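# Seat the white cartridge in the analyser's round holder

## Task

Put the white test cartridge into the round holder on the analyser's top and push it down until it latches fully in place, keeping the analyser upright afterwards.

## Robot and tools

Robot: two arms, left_arm and right_arm, each ending in a parallel gripper. The fingers extend along the gripper's own +z axis and close along its y axis. The reported end_effector_position is the spot between the finger pads, roughly 1 cm short of the fingertips.

Scene frame: positions are in metres and orientations are end_effector_quat_wxyz. The origin sits at table-top height, halfway between the two nominal arm bases. +z points up, +x points out across the table, and left_arm is on the +y side (arm names do not match image left/right). Real bases are offset from nominal; a BASES line, if present, gives the calibrated spot. Printed poses may be wrong by a few centimetres, more at long reach. Friction and gravity can leave a gripper a centimetre or more from its command in free air, which does not by itself mean contact.

Row layout (shared by execute_actions and move): one flat list of 14 numbers covering both arms, each in [-1, 1]. First left_arm: dx, dy, dz, rx, ry, rz, opening; then right_arm in the same order. Always send all 14, even when one arm stays still. The six pose numbers are an offset, not a pose: measured from that arm's Hand target as it was when the action or move began, expressed in the Hand target's own axes. Scale: 1.0 equals 0.6 m for dx, dy, dz and 180 degrees for rotation; rx, ry, rz form a single rotation vector. Every row in one call is measured from that same start point, not chained from the previous row, but a new call starts from the new Hand target, so sending the same offset twice moves twice. Opening is absolute: +1 is fully open (0.094 m), -1 is shut. Sending six zeros re-commands the current Hand target.

execute_actions: argument actions, a list holding zero or one item, plus optional cameras. Empty list = look; returns state and pictures. An action item has rows (1 to 15 rows) and steps (up to 15, default 15); each step lasts 1/30 s and the final row repeats to fill the steps. An action must run at least 11 steps, because the result is captured 11 steps before it finishes and those steps run afterwards. A wait item has only steps (up to 300), counted from the previous result, including your reply time. Pictures come only for an empty list or when cameras names them. A rejected call sends nothing.

move: target is one 14-number row or a list of up to 15 rows, all offsets from the same Hand targets. speed in m/s, 0.002 to 0.5, default 0.25 (turning capped at twice that in rad/s), one value or one per target. blend in metres rounds corners between listed targets (default 0 stops at each). blocking=false returns after about 0.5 s while motion continues. Paths are straight, end together, take at least 0.5 s and are cut off at 10 s. They do not avoid obstacles or the other arm. Faster motion means more lag, more drift and harder impacts; aiming deeper beyond a contact presses harder. Openings in the first target are sent at once; openings in later targets are applied after all arms halt there. The result adds a move: line with the ending (done, off_target, moving, held, fault) and any limits (limits=paced: commanded pose clipped; limits=held: steps withheld). done means at rest within 10 mm and 2 degrees; neither done nor off_target tells you about contact.

wait: seconds from 0 to 10; sends nothing new, lets a running move continue, returns early when it ends. stop: brakes a running move (needs braking distance); fingers keep moving. zoom_image: camera (cam_head_left, cam_head_right, cam_left_wrist, cam_right_wrist) and region [x0, y0, x1, y1] in pixels from the top-left, no larger than 504 by 504, using that camera's latest image. finished_scene: scene, the number of the current scene; it ends the scene irreversibly and the result usually reports success. cameras arguments: ["all"], [], or names; an unknown name voids the call. All four cameras are 672x504.

Control details: each step the command is clipped to within 100 mm and 20 degrees of the measured pose; after an action the arm continues only to its last clipped pose, shown in Hand target, so send remaining distance afterwards. To stop pushing on something, command the Hand target back behind the gripper. Very small moves may not start. Elbows stop just before straight.

Gripping: grip_measured uses the opening scale; the last Joint positions value per arm is the opening in metres. Empty it may read up to 1.6 mm wide; on a hard part under full squeeze it reads up to about 3 mm (0.064) below the part's width, more on small or round parts. Force peaks once the command is about 0.05 under the touch reading (0.11+ for small or round items). Close gently on fragile things. Release by commanding clearly wider than grip_measured. Pads squeeze about 50 to 64 N each.

Joint torques follow Joint positions order without the gripper, include arm weight, carry offsets and noise, positive toward larger angles; joints 1 to 3 wrap at ±28 N m. "within noise" in Joint velocities means the arm is still. Joint ranges (rad): waist -2.618 to 3.054, shoulder 0.000 to 3.142, elbow 0.000 to 3.142 (straight at 2.901), wrist pitch -1.571 to 1.571, wrist yaw -1.571 to 1.571, wrist roll -2.094 to 2.094.

Heat: loads, stretched arms and pushing at unreachable poses warm motors. MOTOR HOT appears at 75 °C; at 90 °C an OVER-TEMPERATURE FAULT folds that arm and it stays idle; at 100 °C it goes limp.

Avoid: dropping the cartridge or releasing it while it moves, slamming or hard hits, collisions between arms or grippers (the clearance check does not guard gripper against gripper), toppling the analyser, anything leaving the table, and paths close to an arm's own base (they can flip shoulder posture). Brief tugs on held parts or pushes on loose ones may happen. Thinking time lets the simulation run.

Each tool is called after "Request:" as name(argument=value, ...) on one line, values as JSON.

## Session

Request:
execute_actions(actions=[], cameras=["all"])

Scene clock: 0.00 s of 4720.00 s.
left_arm: end_effector_position=(+0.1914, -0.0614, +0.2006) grip_measured=+1.000 end_effector_quat_wxyz=(+0.348, +0.558, +0.742, -0.131) | right_arm: end_effector_position=(+0.2569, -0.3382, +0.3103) grip_measured=+1.000 end_effector_quat_wxyz=(+0.635, +0.091, +0.740, +0.202)
Joint positions: left_arm=[-1.203 1.421 1.07 -0.465 -0.114 0.162 0.094] | right_arm=[-0.28 0.325 0.528 -0.329 -0.482 0.372 0.094]
Joint velocities: within noise
Joint torques (N m): no reading
Motor temperatures (°C): left_arm=[26 30 24 23 25 25 21] | right_arm=[24 30 30 30 25 20 22]
Heat: left arm: 30 °C; right arm: 30 °C.
Hand target: left_arm +0.1927, -0.0643, +0.2111; +0.360, +0.553, +0.739, -0.138 | right_arm +0.2556, -0.3376, +0.3201; +0.647, +0.084, +0.732, +0.199

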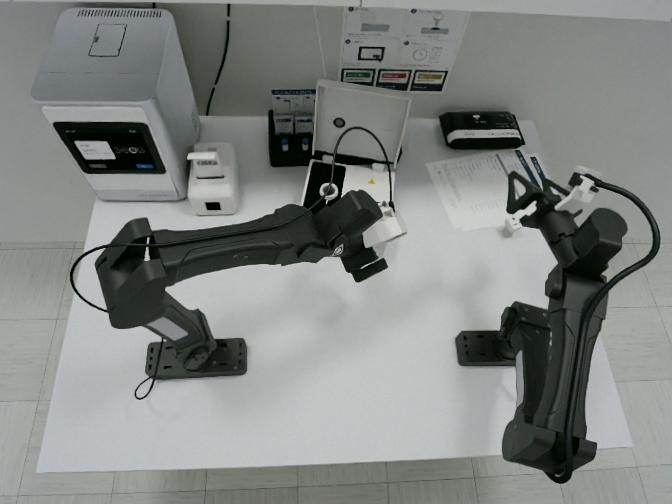

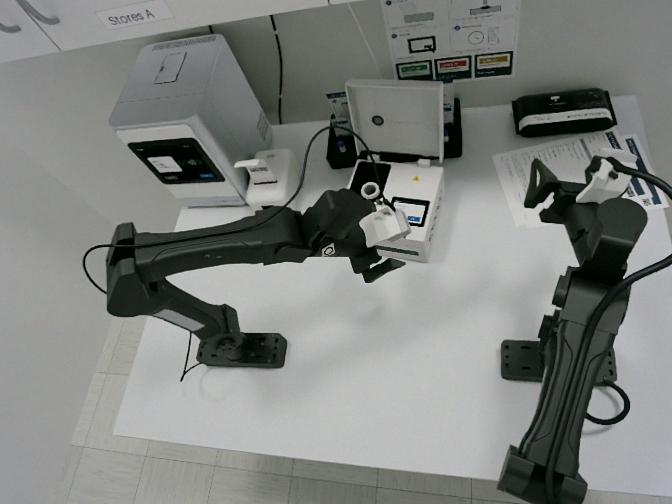

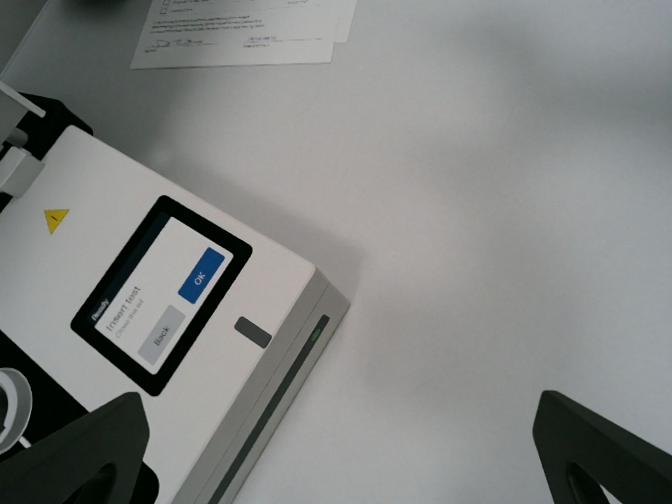

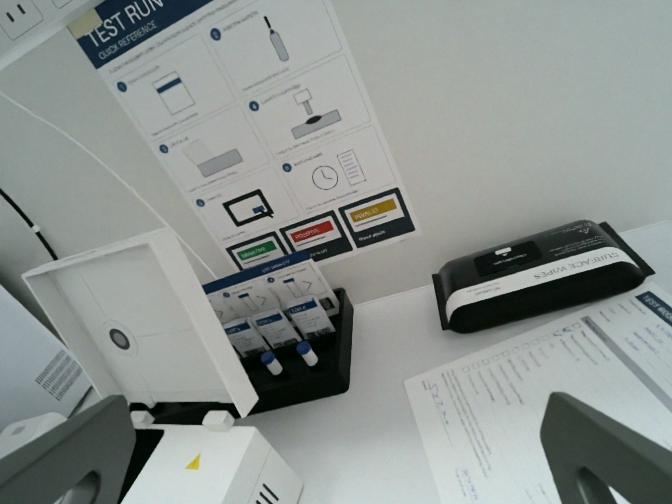

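Request:
zoom_image(camera="cam_head_left", region=[440, 100, 672, 274])

Request:
zoom_image(camera="cam_head_left", region=[160, 60, 460, 285])

Request:
zoom_image(camera="cam_head_right", region=[220, 60, 520, 285])

Request:
zoom_image(camera="cam_head_right", region=[480, 80, 672, 224])

Scaled by 2.172.

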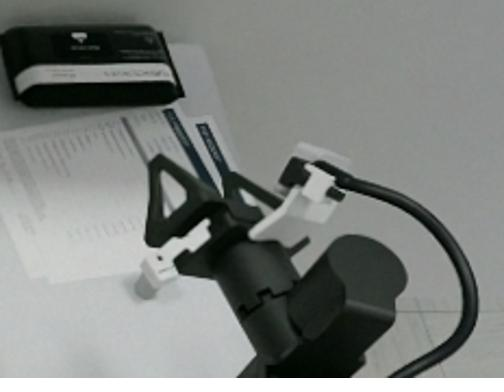

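Scaled by 1.680.

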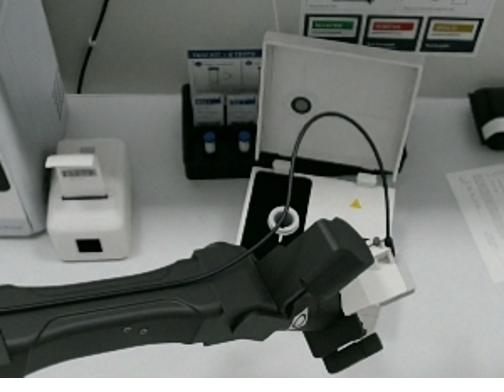

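Scaled by 1.680.

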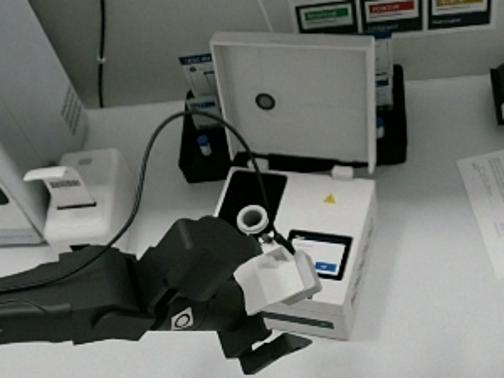

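Scaled by 2.625.

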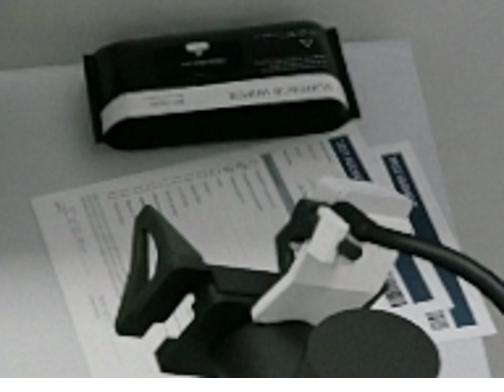

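Request:
move(target=[0.1235, 0.1442, -0.3627, -0.0859, -0.0005, -0.1671, 1, 0.0163, 0.0418, -0.1717, 0.139, 0.453, -0.059, 1], speed=0.2)

Scene clock: 13.77 s of 4720.00 s.
left_arm: end_effector_position=(+0.1803, +0.1488, +0.3166) grip_measured=+1.000 end_effector_quat_wxyz=(+0.369, +0.299, +0.872, -0.116) | right_arm: end_effector_position=(+0.1526, -0.3285, +0.3314) grip_measured=+1.000 end_effector_quat_wxyz=(+0.325, -0.005, +0.944, +0.053)
Joint positions: left_arm=[-0.923 0.838 1.222 -1.176 -0.182 -0.157 0.094] | right_arm=[0.177 0.752 1.422 -1.569 -0.006 0.148 0.094]
Joint velocities: within noise
Joint torques (N m): left_arm=[0.7 0.1 8.13 1.36 -0.08 -0.11] | right_arm=[0.5 1.31 2.43 1.13 0.11 0.06]
Motor temperatures (°C): left_arm=[26 30 26 25 24 25 21] | right_arm=[24 30 31 32 25 20 22]
Heat: left arm: 30 °C; right arm: 32 °C.
Hand target: left_arm +0.1799, +0.1503, +0.3301; +0.382, +0.290, +0.868, -0.128 | right_arm +0.1498, -0.3300, +0.3299; +0.159, -0.003, +0.987, +0.026
Off the commanded pose: left_arm 0.013 m, 2 deg | right_arm 0.004 m, 38 deg; orientation clipped.
joint read past its limit (right arm) — joint 4 (wrist pitch), lower limit.
joint sent to its limit (right arm) — joint 4 (wrist pitch), lower limit.
Kept back: nothing.
move: off_target (left_arm, right_arm); limits=paced

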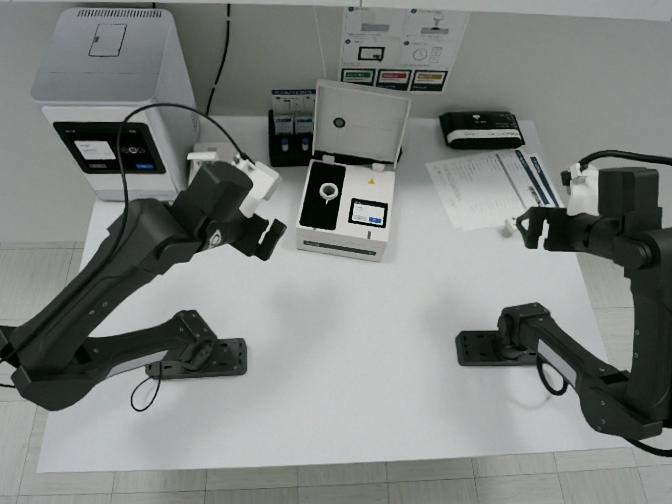

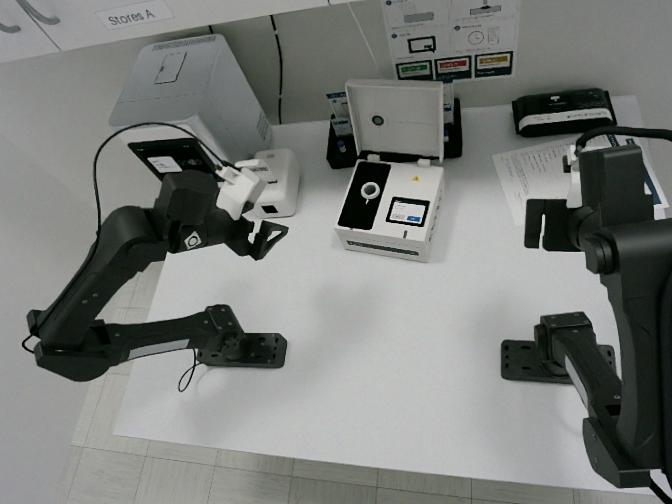

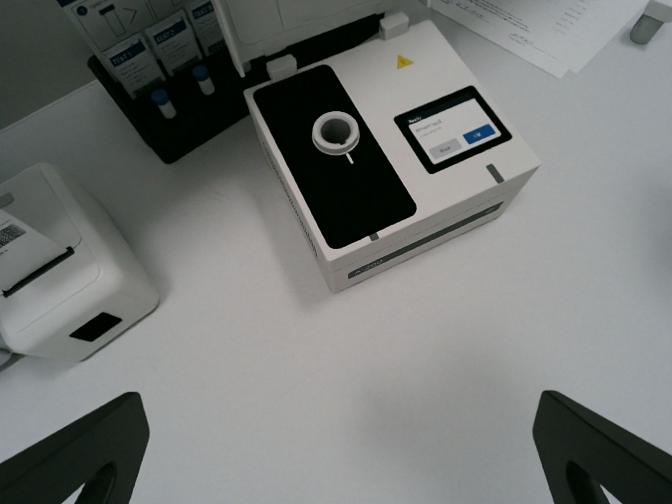

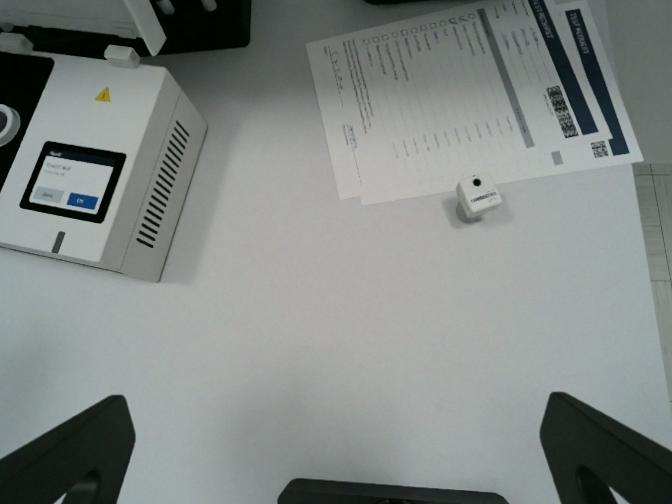

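Request:
zoom_image(camera="cam_right_wrist", region=[428, 150, 530, 240])

Request:
zoom_image(camera="cam_left_wrist", region=[250, 60, 450, 260])

Request:
zoom_image(camera="cam_left_wrist", region=[296, 90, 376, 180])

Request:
zoom_image(camera="cam_left_wrist", region=[580, 0, 672, 70])

Scaled by 4.941.

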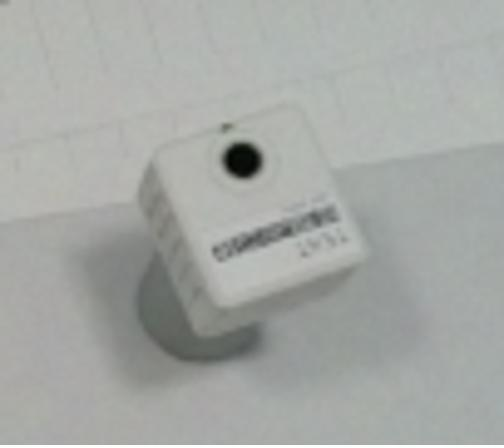

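Scaled by 2.520.

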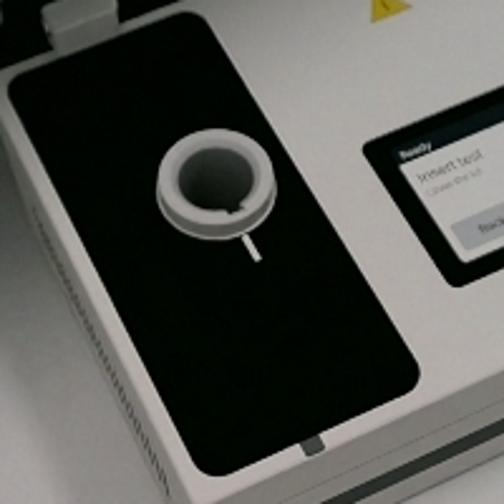

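Scaled by 5.600.

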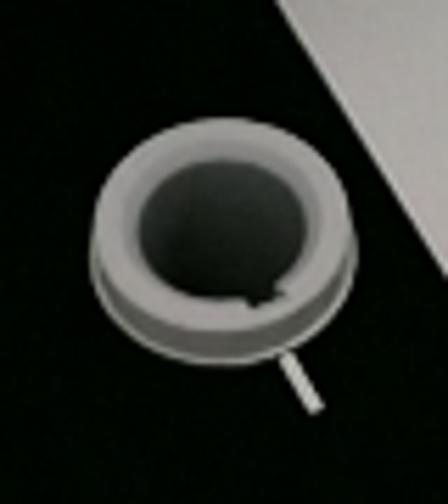

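Scaled by 5.478.

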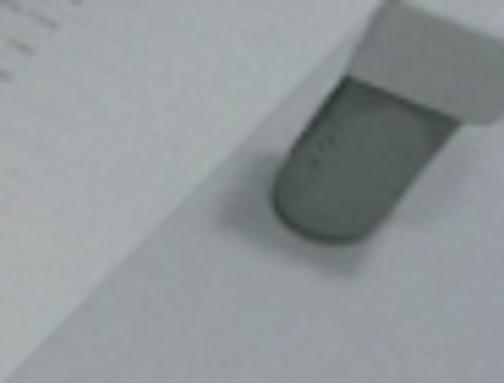

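Request:
move(target=[0, 0, 0, 0, 0, 0, 1, -0.2115, -0.0908, 0.1532, 0.0166, 0.1014, 0.0019, 1], speed=0.2)

Scene clock: 24.33 s of 4720.00 s.
left_arm: end_effector_position=(+0.1799, +0.1490, +0.3162) grip_measured=+1.000 end_effector_quat_wxyz=(+0.368, +0.299, +0.873, -0.116) | right_arm: end_effector_position=(+0.2931, -0.3763, +0.2701) grip_measured=+1.000 end_effector_quat_wxyz=(+0.092, +0.003, +0.996, -0.004)
Joint positions: left_arm=[-0.923 0.838 1.222 -1.178 -0.181 -0.157 0.094] | right_arm=[-0.079 1.5 1.687 -1.574 -0.01 -0.091 0.094]
Joint velocities: within noise
Joint torques (N m): left_arm=[0.7 0.1 8.13 1.34 -0.05 -0.11] | right_arm=[-0.49 -5.09 7.47 0.4 0.09 -0.14]
Motor temperatures (°C): left_arm=[26 30 28 26 24 25 21] | right_arm=[24 29 30 32 25 20 22]
Heat: left arm: 30 °C; right arm: 32 °C.
Hand target: left_arm +0.1799, +0.1503, +0.3301; +0.382, +0.290, +0.868, -0.128 | right_arm +0.2999, -0.3799, +0.2798; +0.000, +0.000, +1.000, +0.000
Off the commanded pose: left_arm 0.014 m, 2 deg | right_arm 0.012 m, 11 deg.
joint read past its limit (right arm) — joint 4 (wrist pitch), lower limit.
joint sent to its limit (right arm) — joint 4 (wrist pitch), lower limit.
Kept back: nothing.
move: off_target (left_arm, right_arm)

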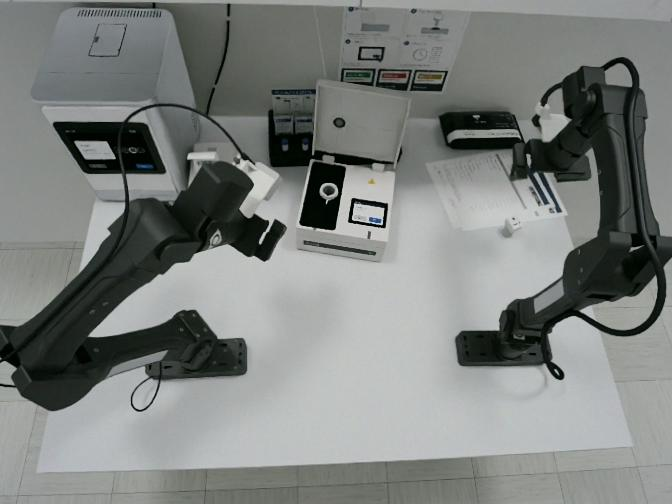

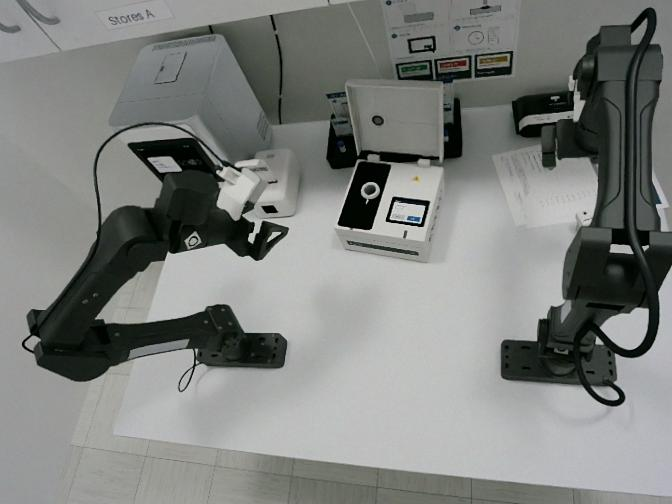

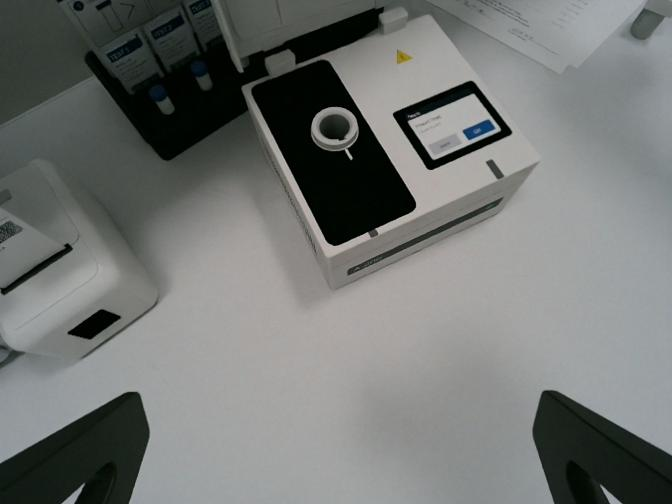

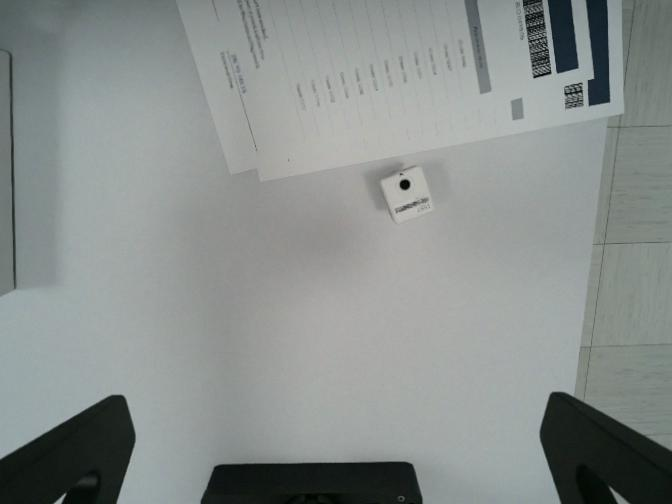

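Request:
zoom_image(camera="cam_right_wrist", region=[360, 145, 460, 235])

Scaled by 5.040.

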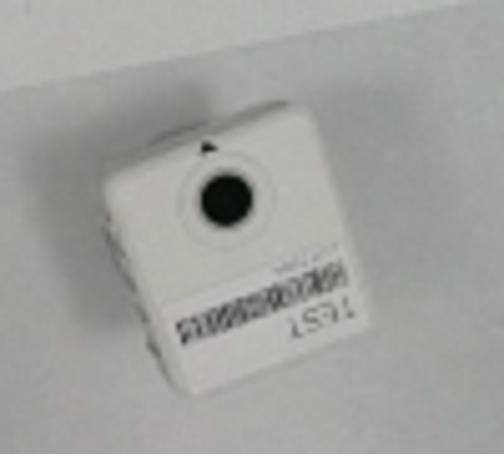

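Request:
move(target=[0, 0, 0, 0, 0, 0, 1, -0.0027, 0.0182, 0.2263, 0.1045, -0.1439, 0.3902, 1], speed=0.25)

Scene clock: 57.97 s of 4720.00 s.
left_arm: end_effector_position=(+0.1798, +0.1491, +0.3161) grip_measured=+1.000 end_effector_quat_wxyz=(+0.368, +0.299, +0.873, -0.116) | right_arm: end_effector_position=(+0.3008, -0.3661, +0.1474) grip_measured=+1.000 end_effector_quat_wxyz=(+0.202, +0.567, +0.786, -0.140)
Joint positions: left_arm=[-0.923 0.838 1.222 -1.179 -0.181 -0.157 0.094] | right_arm=[0.27 1.533 1.15 -1.14 0.495 1.489 0.094]
Joint velocities: within noise
Joint torques (N m): left_arm=[0.7 0.09 8.14 1.35 -0.04 -0.1] | right_arm=[0.5 -5.19 3.88 0.22 0.53 0.09]
Motor temperatures (°C): left_arm=[26 29 29 28 24 25 21] | right_arm=[24 30 32 30 25 20 22]
Heat: left arm: 29 °C; right arm: 32 °C.
Hand target: left_arm +0.1799, +0.1503, +0.3301; +0.382, +0.290, +0.868, -0.128 | right_arm +0.3014, -0.3689, +0.1439; +0.209, +0.567, +0.782, -0.152
Off the commanded pose: left_arm 0.014 m, 2 deg | right_arm 0.005 m, 2 deg.
Kept back: nothing.
move: off_target (left_arm)

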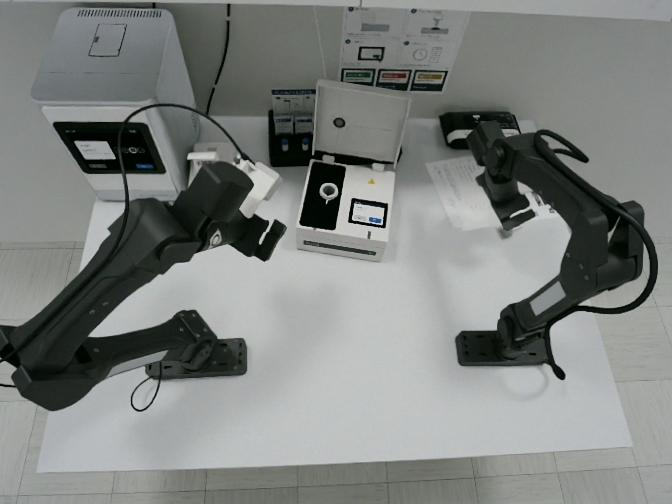

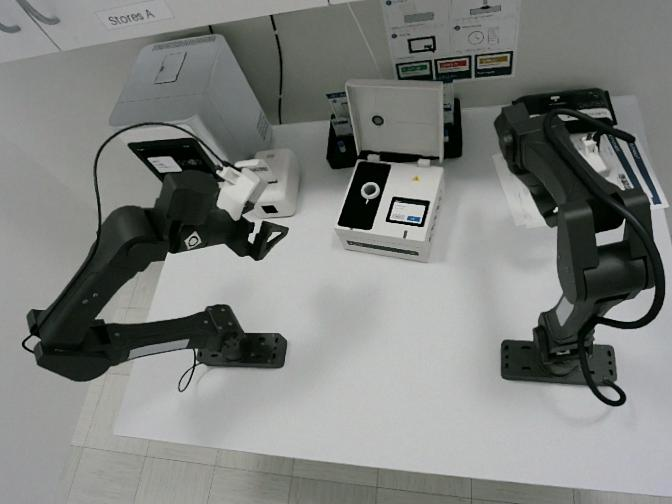

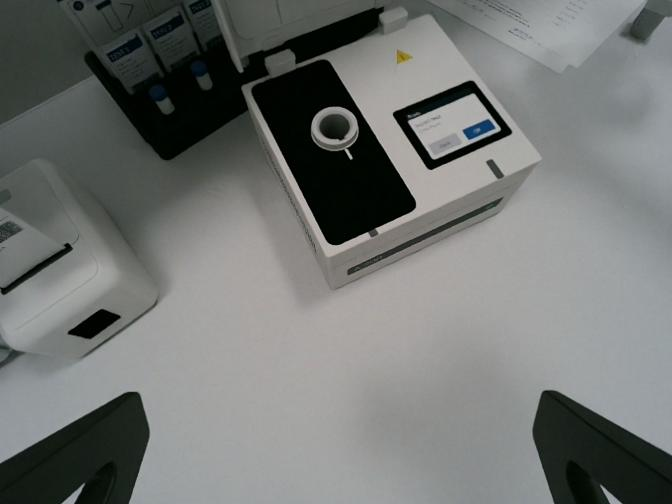

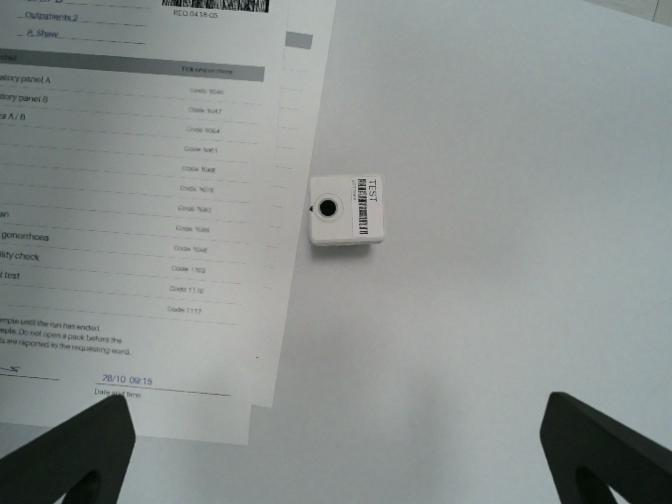

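Request:
zoom_image(camera="cam_right_wrist", region=[290, 150, 410, 270])

Scaled by 4.200.

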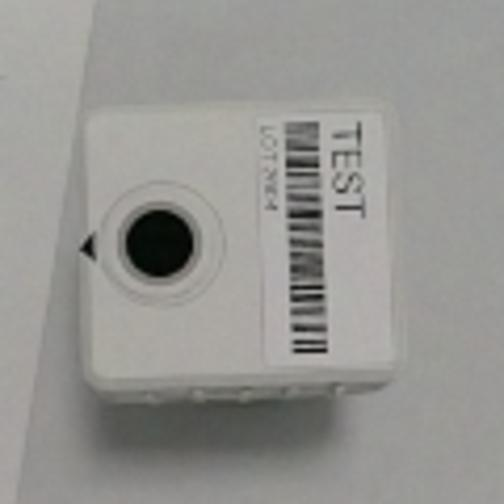

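Request:
move(target=[0, 0, 0, 0, 0, 0, 1, -0.0547, -0.0052, 0.1162, 0, 0, 0, 1], speed=0.15, cameras=["cam_right_wrist", "cam_head_left", "cam_left_wrist"])

Scene clock: 65.37 s of 4720.00 s.
left_arm: end_effector_position=(+0.1798, +0.1491, +0.3161) grip_measured=+1.000 end_effector_quat_wxyz=(+0.368, +0.299, +0.873, -0.116) | right_arm: end_effector_position=(+0.3198, -0.4275, +0.1057) grip_measured=+1.000 end_effector_quat_wxyz=(+0.212, +0.572, +0.779, -0.144)
Joint positions: left_arm=[-0.923 0.838 1.222 -1.179 -0.181 -0.157 0.094] | right_arm=[0.044 1.576 1.01 -0.83 0.49 1.246 0.094]
Joint velocities: within noise
Joint torques (N m): left_arm=[0.7 0.1 8.14 1.35 -0.05 -0.11] | right_arm=[-0.4 -5.85 3.51 0.46 0.35 -0.12]
Motor temperatures (°C): left_arm=[26 29 29 29 24 25 21] | right_arm=[24 30 31 30 25 20 22]
Heat: left arm: 29 °C; right arm: 31 °C.
Hand target: left_arm +0.1799, +0.1503, +0.3301; +0.383, +0.290, +0.868, -0.128 | right_arm +0.3180, -0.4301, +0.0999; +0.209, +0.568, +0.782, -0.152
Off the commanded pose: left_arm 0.014 m, 2 deg | right_arm 0.007 m, 1 deg.
Kept back: nothing.
move: off_target (left_arm)
Images, in order (width x height): cam_head_left 672x504, cam_left_wrist 672x504, cam_right_wrist 672x504.

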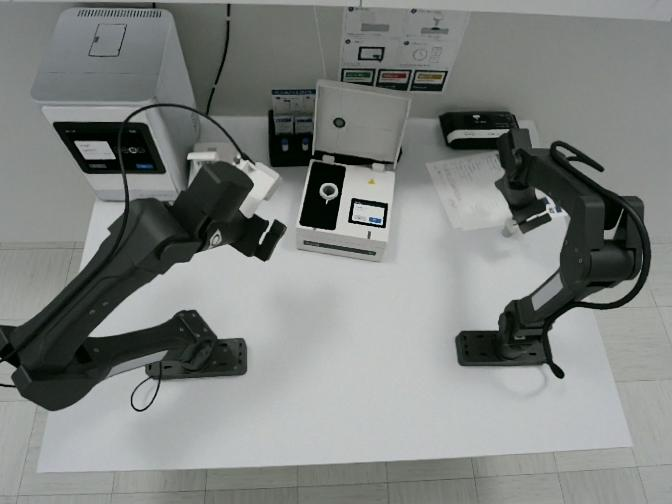

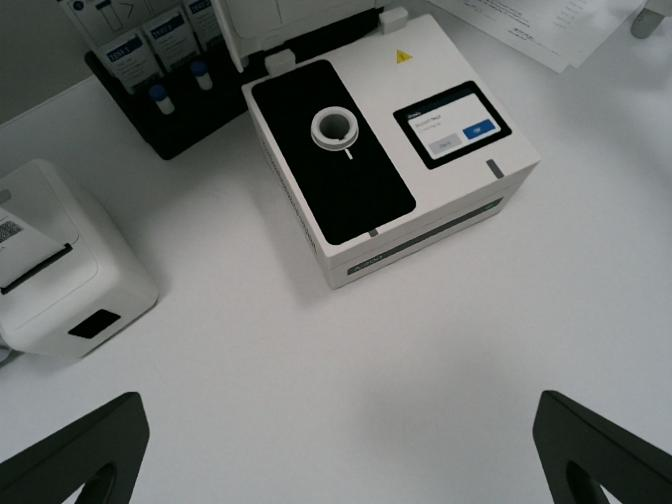

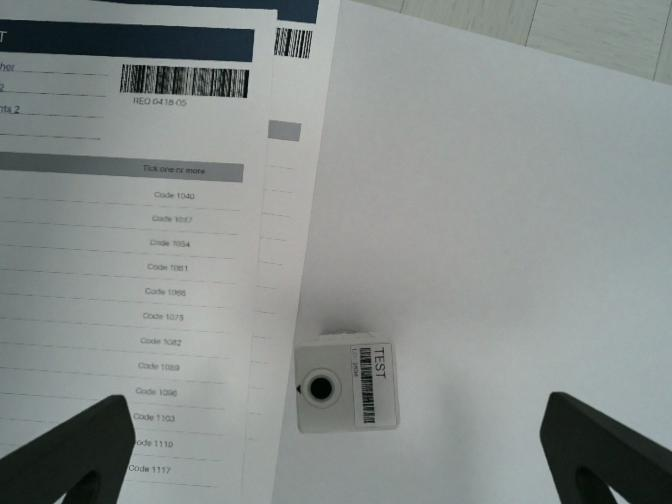

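Request:
zoom_image(camera="cam_right_wrist", region=[270, 310, 430, 450])

Request:
zoom_image(camera="cam_head_left", region=[480, 200, 560, 260])

Scaled by 3.150.

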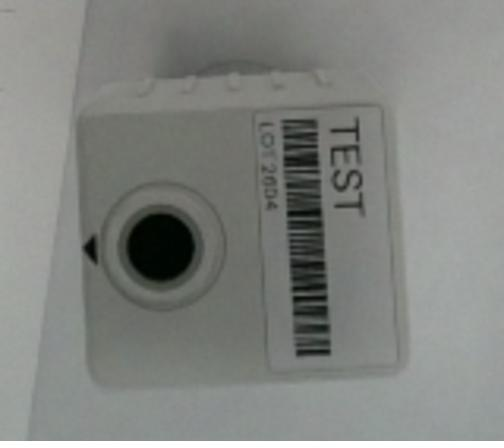

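Scaled by 6.300.

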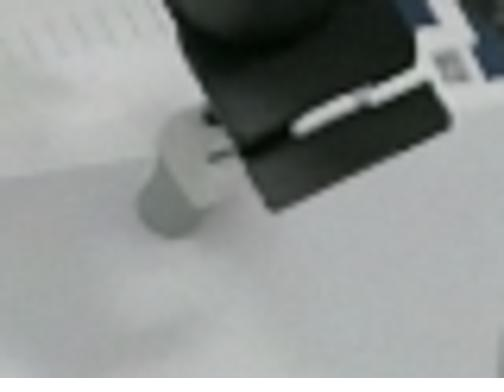

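Request:
move(target=[0, 0, 0, 0, 0, 0, 1, 0.0264, -0.0045, 0.0442, 0, 0, 0, 1], speed=0.1, cameras=["cam_right_wrist", "cam_head_left", "cam_head_right"])

Scene clock: 73.67 s of 4720.00 s.
left_arm: end_effector_position=(+0.1798, +0.1490, +0.3161) grip_measured=+1.000 end_effector_quat_wxyz=(+0.368, +0.299, +0.873, -0.116) | right_arm: end_effector_position=(+0.3174, -0.4274, +0.0744) grip_measured=+1.000 end_effector_quat_wxyz=(+0.211, +0.571, +0.780, -0.144)
Joint positions: left_arm=[-0.923 0.838 1.222 -1.179 -0.181 -0.157 0.094] | right_arm=[0.044 1.615 0.917 -0.697 0.488 1.243 0.094]
Joint velocities: within noise
Joint torques (N m): left_arm=[0.72 0.1 8.14 1.35 -0.05 -0.11] | right_arm=[-0.5 -5.83 3.52 0.48 0.36 -0.11]
Motor temperatures (°C): left_arm=[26 29 29 29 24 25 21] | right_arm=[24 30 31 30 25 20 22]
Heat: left arm: 29 °C; right arm: 31 °C.
Hand target: left_arm +0.1799, +0.1502, +0.3301; +0.382, +0.290, +0.868, -0.128 | right_arm +0.3154, -0.4305, +0.0691; +0.209, +0.568, +0.782, -0.152
Off the commanded pose: left_arm 0.014 m, 2 deg | right_arm 0.007 m, 1 deg.
Kept back: nothing.
move: off_target (left_arm)
Images, in order (width x height): cam_head_left 672x504, cam_head_right 672x504, cam_right_wrist 672x504.

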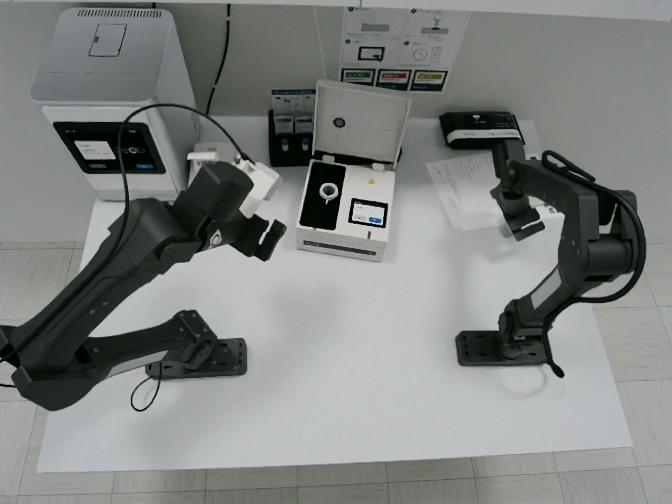

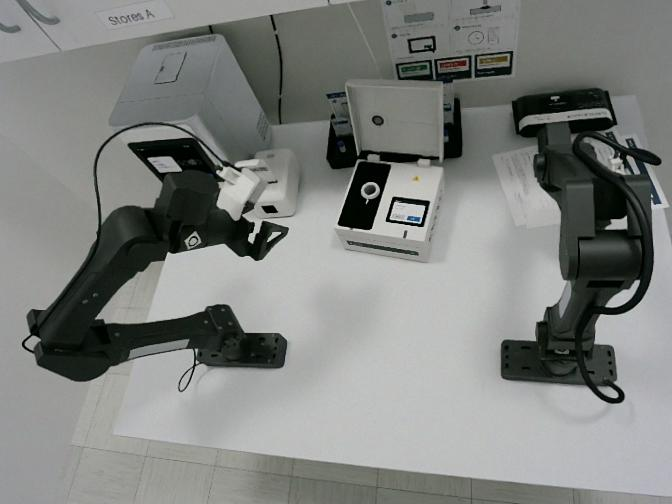

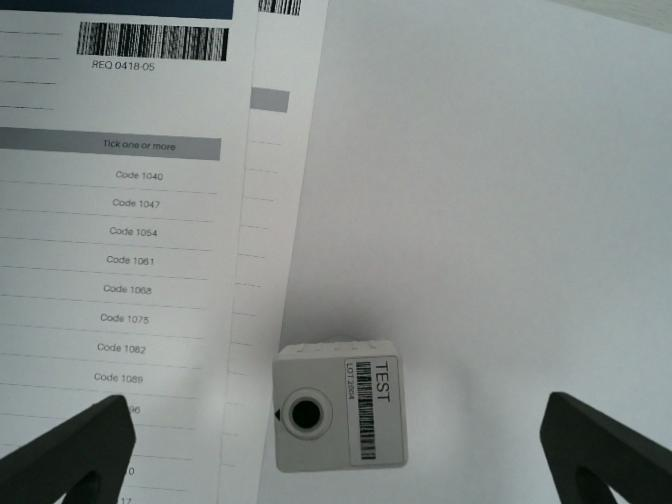

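Request:
zoom_image(camera="cam_right_wrist", region=[250, 320, 430, 500])

Scaled by 2.800.

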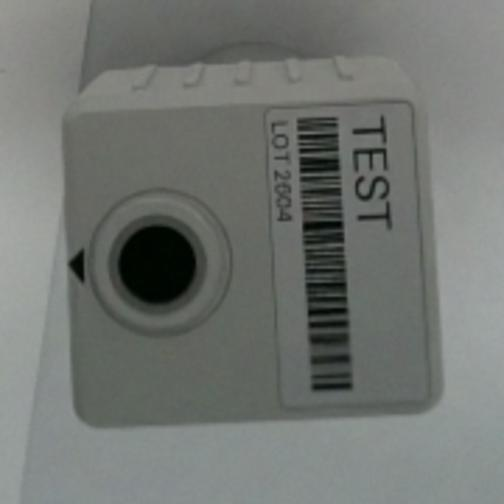

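Request:
move(target=[0, 0, 0, 0, 0, 0, 1, 0.0139, -0.0018, 0.0254, -0.0069, 0, -0.012, 1], speed=0.08, cameras=["cam_right_wrist", "cam_left_wrist", "cam_head_left"])

Request:
zoom_image(camera="cam_head_left", region=[480, 190, 560, 260])

Request:
zoom_image(camera="cam_right_wrist", region=[84, 320, 588, 504])

Scene clock: 78.07 s of 4720.00 s.
left_arm: end_effector_position=(+0.1798, +0.1491, +0.3160) grip_measured=+1.000 end_effector_quat_wxyz=(+0.368, +0.299, +0.873, -0.116) | right_arm: end_effector_position=(+0.3171, -0.4281, +0.0575) grip_measured=+1.000 end_effector_quat_wxyz=(+0.215, +0.554, +0.792, -0.140)
Joint positions: left_arm=[-0.923 0.838 1.222 -1.179 -0.181 -0.157 0.094] | right_arm=[0.037 1.628 0.851 -0.591 0.481 1.187 0.094]
Joint velocities: within noise
Joint torques (N m): left_arm=[0.7 0.12 8.13 1.35 -0.05 -0.11] | right_arm=[-0.53 -5.7 3.34 0.52 0.35 -0.12]
Motor temperatures (°C): left_arm=[26 29 30 29 24 25 21] | right_arm=[24 30 30 30 25 20 22]
Heat: left arm: 30 °C; right arm: 30 °C.
Hand target: left_arm +0.1799, +0.1503, +0.3300; +0.382, +0.290, +0.868, -0.128 | right_arm +0.3144, -0.4311, +0.0517; +0.213, +0.550, +0.794, -0.147
Off the commanded pose: left_arm 0.014 m, 2 deg | right_arm 0.007 m, 1 deg.
Kept back: nothing.
move: off_target (left_arm)
Images, in order (width x height): cam_head_left 672x504, cam_left_wrist 672x504, cam_right_wrist 672x504.

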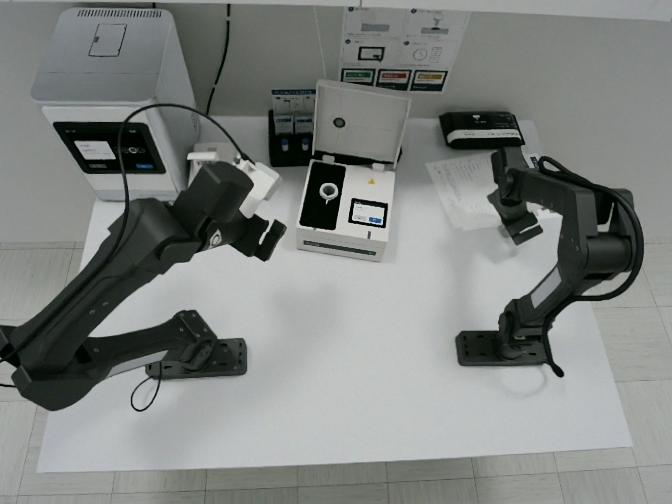

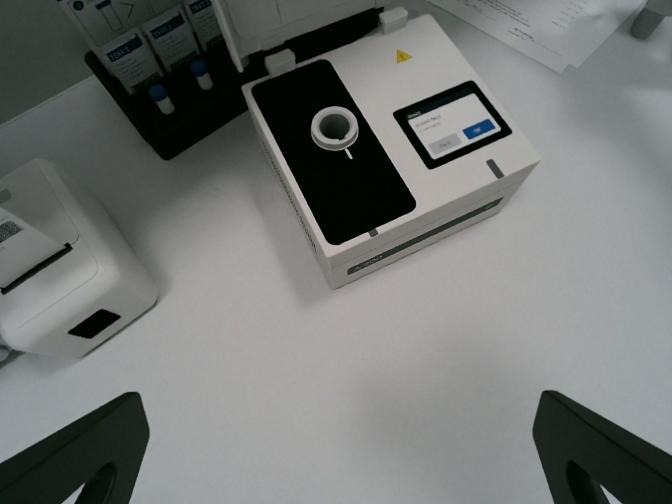

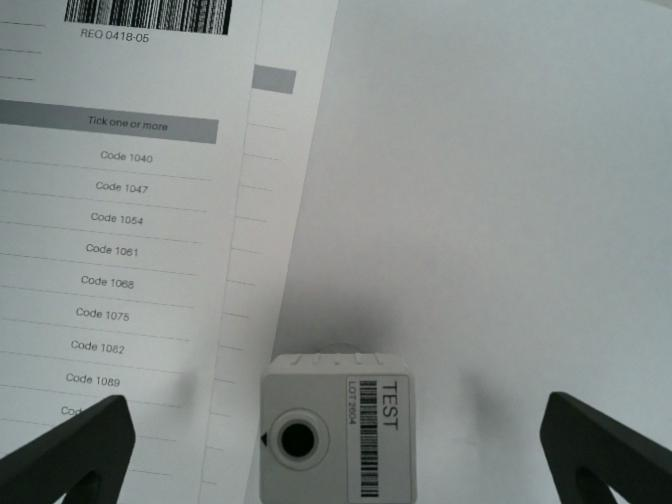

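Scaled by 6.300.

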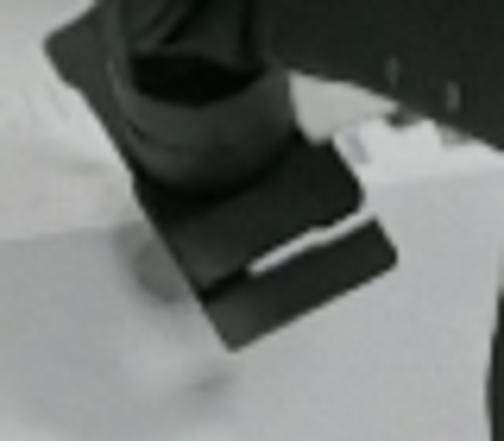

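Scaled by 1.000.

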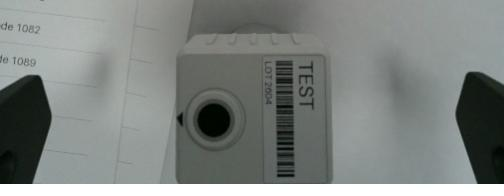

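Request:
execute_actions(actions=[{"rows": [[0,0,0,0,0,0,1,0,0,0,0,0,0,0.8],[0,0,0,0,0,0,1,0,0,0,0,0,0,0.6],[0,0,0,0,0,0,1,0,0,0,0,0,0,0.4],[0,0,0,0,0,0,1,0,0,0,0,0,0,0.25],[0,0,0,0,0,0,1,0,0,0,0,0,0,0.1],[0,0,0,0,0,0,1,0,0,0,0,0,0,0.0],[0,0,0,0,0,0,1,0,0,0,0,0,0,-0.05],[0,0,0,0,0,0,1,0,0,0,0,0,0,-0.1],[0,0,0,0,0,0,1,0,0,0,0,0,0,-0.13],[0,0,0,0,0,0,1,0,0,0,0,0,0,-0.16],[0,0,0,0,0,0,1,0,0,0,0,0,0,-0.18],[0,0,0,0,0,0,1,0,0,0,0,0,0,-0.2]], "steps": 15}], cameras=[])

Request:
execute_actions(actions=[{"rows": [[0,0,0,0,0,0,1,0,0,0,0,0,0,-0.22],[0,0,0,0,0,0,1,0,0,0,0,0,0,-0.24],[0,0,0,0,0,0,1,0,0,0,0,0,0,-0.25],[0,0,0,0,0,0,1,0,0,0,0,0,0,-0.26],[0,0,0,0,0,0,1,0,0,0,0,0,0,-0.27],[0,0,0,0,0,0,1,0,0,0,0,0,0,-0.28],[0,0,0,0,0,0,1,0,0,0,0,0,0,-0.29],[0,0,0,0,0,0,1,0,0,0,0,0,0,-0.3],[0,0,0,0,0,0,1,0,0,0,0,0,0,-0.31],[0,0,0,0,0,0,1,0,0,0,0,0,0,-0.32],[0,0,0,0,0,0,1,0,0,0,0,0,0,-0.33],[0,0,0,0,0,0,1,0,0,0,0,0,0,-0.34],[0,0,0,0,0,0,1,0,0,0,0,0,0,-0.35],[0,0,0,0,0,0,1,0,0,0,0,0,0,-0.36],[0,0,0,0,0,0,1,0,0,0,0,0,0,-0.37]], "steps": 15}], cameras=["cam_right_wrist"])

Scene clock: 80.73 s of 4720.00 s.
left_arm: end_effector_position=(+0.1798, +0.1491, +0.3160) grip_measured=+1.000 end_effector_quat_wxyz=(+0.368, +0.299, +0.873, -0.116) | right_arm: end_effector_position=(+0.3176, -0.4282, +0.0576) grip_measured=+0.328 end_effector_quat_wxyz=(+0.216, +0.553, +0.792, -0.139)
Joint positions: left_arm=[-0.923 0.838 1.222 -1.179 -0.181 -0.157 0.094] | right_arm=[0.037 1.628 0.851 -0.589 0.481 1.186 0.062]
Joint velocities: left_arm=[within noise] | right_arm=[-0.002 -0.002 -0.007 -0.007 0.022 -0.007 -0.165]
Joint torques (N m): left_arm=[0.7 0.1 8.14 1.35 -0.05 -0.11] | right_arm=[-0.53 -5.74 3.34 0.54 0.33 -0.1]
Motor temperatures (°C): left_arm=[26 29 30 29 24 25 21] | right_arm=[24 30 30 30 25 20 22]
Heat: left arm: 30 °C; right arm: 30 °C.
Hand target: left_arm +0.1799, +0.1503, +0.3300; +0.382, +0.290, +0.868, -0.128 | right_arm +0.3145, -0.4313, +0.0517; +0.213, +0.550, +0.794, -0.147
Steps of this call (1-76: nothing new was sent; 77-80: this action's first 4). Readings (end_effector_position of left_arm | right_arm):
77: (+0.1798, +0.1491, +0.3160) | (+0.3175, -0.4282, +0.0575)
78: (+0.1798, +0.1491, +0.3160) | (+0.3175, -0.4282, +0.0575)
80: the state above
No camera images: "cameras" was empty.

Scene clock: 81.23 s of 4720.00 s.
left_arm: end_effector_position=(+0.1798, +0.1491, +0.3160) grip_measured=+1.000 end_effector_quat_wxyz=(+0.368, +0.299, +0.873, -0.116) | right_arm: end_effector_position=(+0.3176, -0.4281, +0.0575) grip_measured=-0.252 end_effector_quat_wxyz=(+0.216, +0.553, +0.793, -0.139)
Joint positions: left_arm=[-0.923 0.838 1.222 -1.179 -0.181 -0.157 0.094] | right_arm=[0.037 1.628 0.851 -0.589 0.48 1.186 0.035]
Joint velocities: left_arm=[within noise] | right_arm=[0.002 -0.012 0.017 -0.022 -0.081 -0.007 -0.009]
Joint torques (N m): left_arm=[0.7 0.1 8.14 1.35 -0.05 -0.11] | right_arm=[-0.53 -5.72 3.3 0.53 0.34 -0.11]
Motor temperatures (°C): left_arm=[26 29 30 29 24 25 21] | right_arm=[24 30 30 30 25 20 22]
Heat: left arm: 30 °C; right arm: 30 °C.
Hand target: left_arm +0.1799, +0.1503, +0.3300; +0.382, +0.290, +0.868, -0.128 | right_arm +0.3145, -0.4312, +0.0517; +0.213, +0.550, +0.794, -0.147
Off your previous action's commanded pose at its last step (step 11 of this call): left_arm 0.014 m, 2 deg | right_arm 0.007 m, 1 deg.
Steps of this call (1-11: your previous action's last 11; 12-15: this action's first 4). Readings (end_effector_position of left_arm | right_arm):
12: (+0.1798, +0.1491, +0.3160) | (+0.3176, -0.4281, +0.0575)
13: (+0.1798, +0.1491, +0.3160) | (+0.3176, -0.4281, +0.0575)
15: the state above
Images, in order (width x height): cam_right_wrist 672x504.

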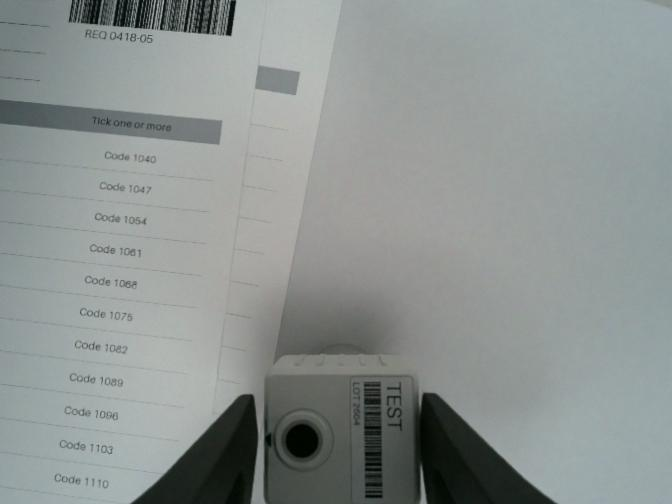

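Request:
wait(seconds=0.6, cameras=["cam_right_wrist"])

Scene clock: 82.20 s of 4720.00 s.
left_arm: end_effector_position=(+0.1798, +0.1491, +0.3160) grip_measured=+1.000 end_effector_quat_wxyz=(+0.368, +0.299, +0.873, -0.116) | right_arm: end_effector_position=(+0.3176, -0.4281, +0.0575) grip_measured=-0.309 end_effector_quat_wxyz=(+0.216, +0.553, +0.793, -0.139)
Joint positions: left_arm=[-0.923 0.838 1.222 -1.179 -0.181 -0.157 0.094] | right_arm=[0.037 1.628 0.851 -0.589 0.48 1.186 0.032]
Joint velocities: within noise
Joint torques (N m): left_arm=[0.7 0.1 8.14 1.35 -0.05 -0.11] | right_arm=[-0.53 -5.71 3.33 0.53 0.34 -0.11]
Motor temperatures (°C): left_arm=[26 29 30 29 24 25 21] | right_arm=[24 30 30 30 25 20 22]
Heat: left arm: 30 °C; right arm: 30 °C.
Hand target: left_arm +0.1799, +0.1503, +0.3301; +0.382, +0.290, +0.868, -0.128 | right_arm +0.3145, -0.4312, +0.0517; +0.213, +0.550, +0.794, -0.147
Off the commanded pose: left_arm 0.014 m, 2 deg | right_arm 0.007 m, 1 deg.
Steps of this call (1-11: your previous action's last 11; 12-29: nothing new was sent). Readings (end_effector_position of left_arm | right_arm):
1: (+0.1798, +0.1491, +0.3160) | (+0.3176, -0.4281, +0.0575)
2: (+0.1798, +0.1491, +0.3160) | (+0.3176, -0.4281, +0.0575)
4: (+0.1798, +0.1491, +0.3160) | (+0.3176, -0.4281, +0.0575)
8: (+0.1798, +0.1491, +0.3160) | (+0.3176, -0.4281, +0.0575)
29: the state above
Images, in order (width x height): cam_right_wrist 672x504.

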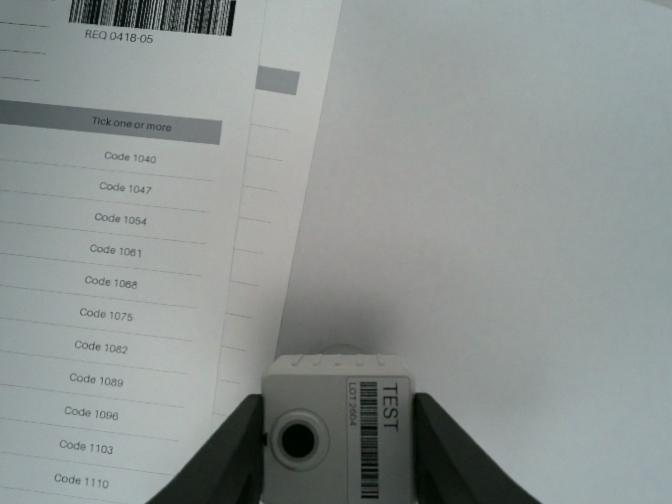

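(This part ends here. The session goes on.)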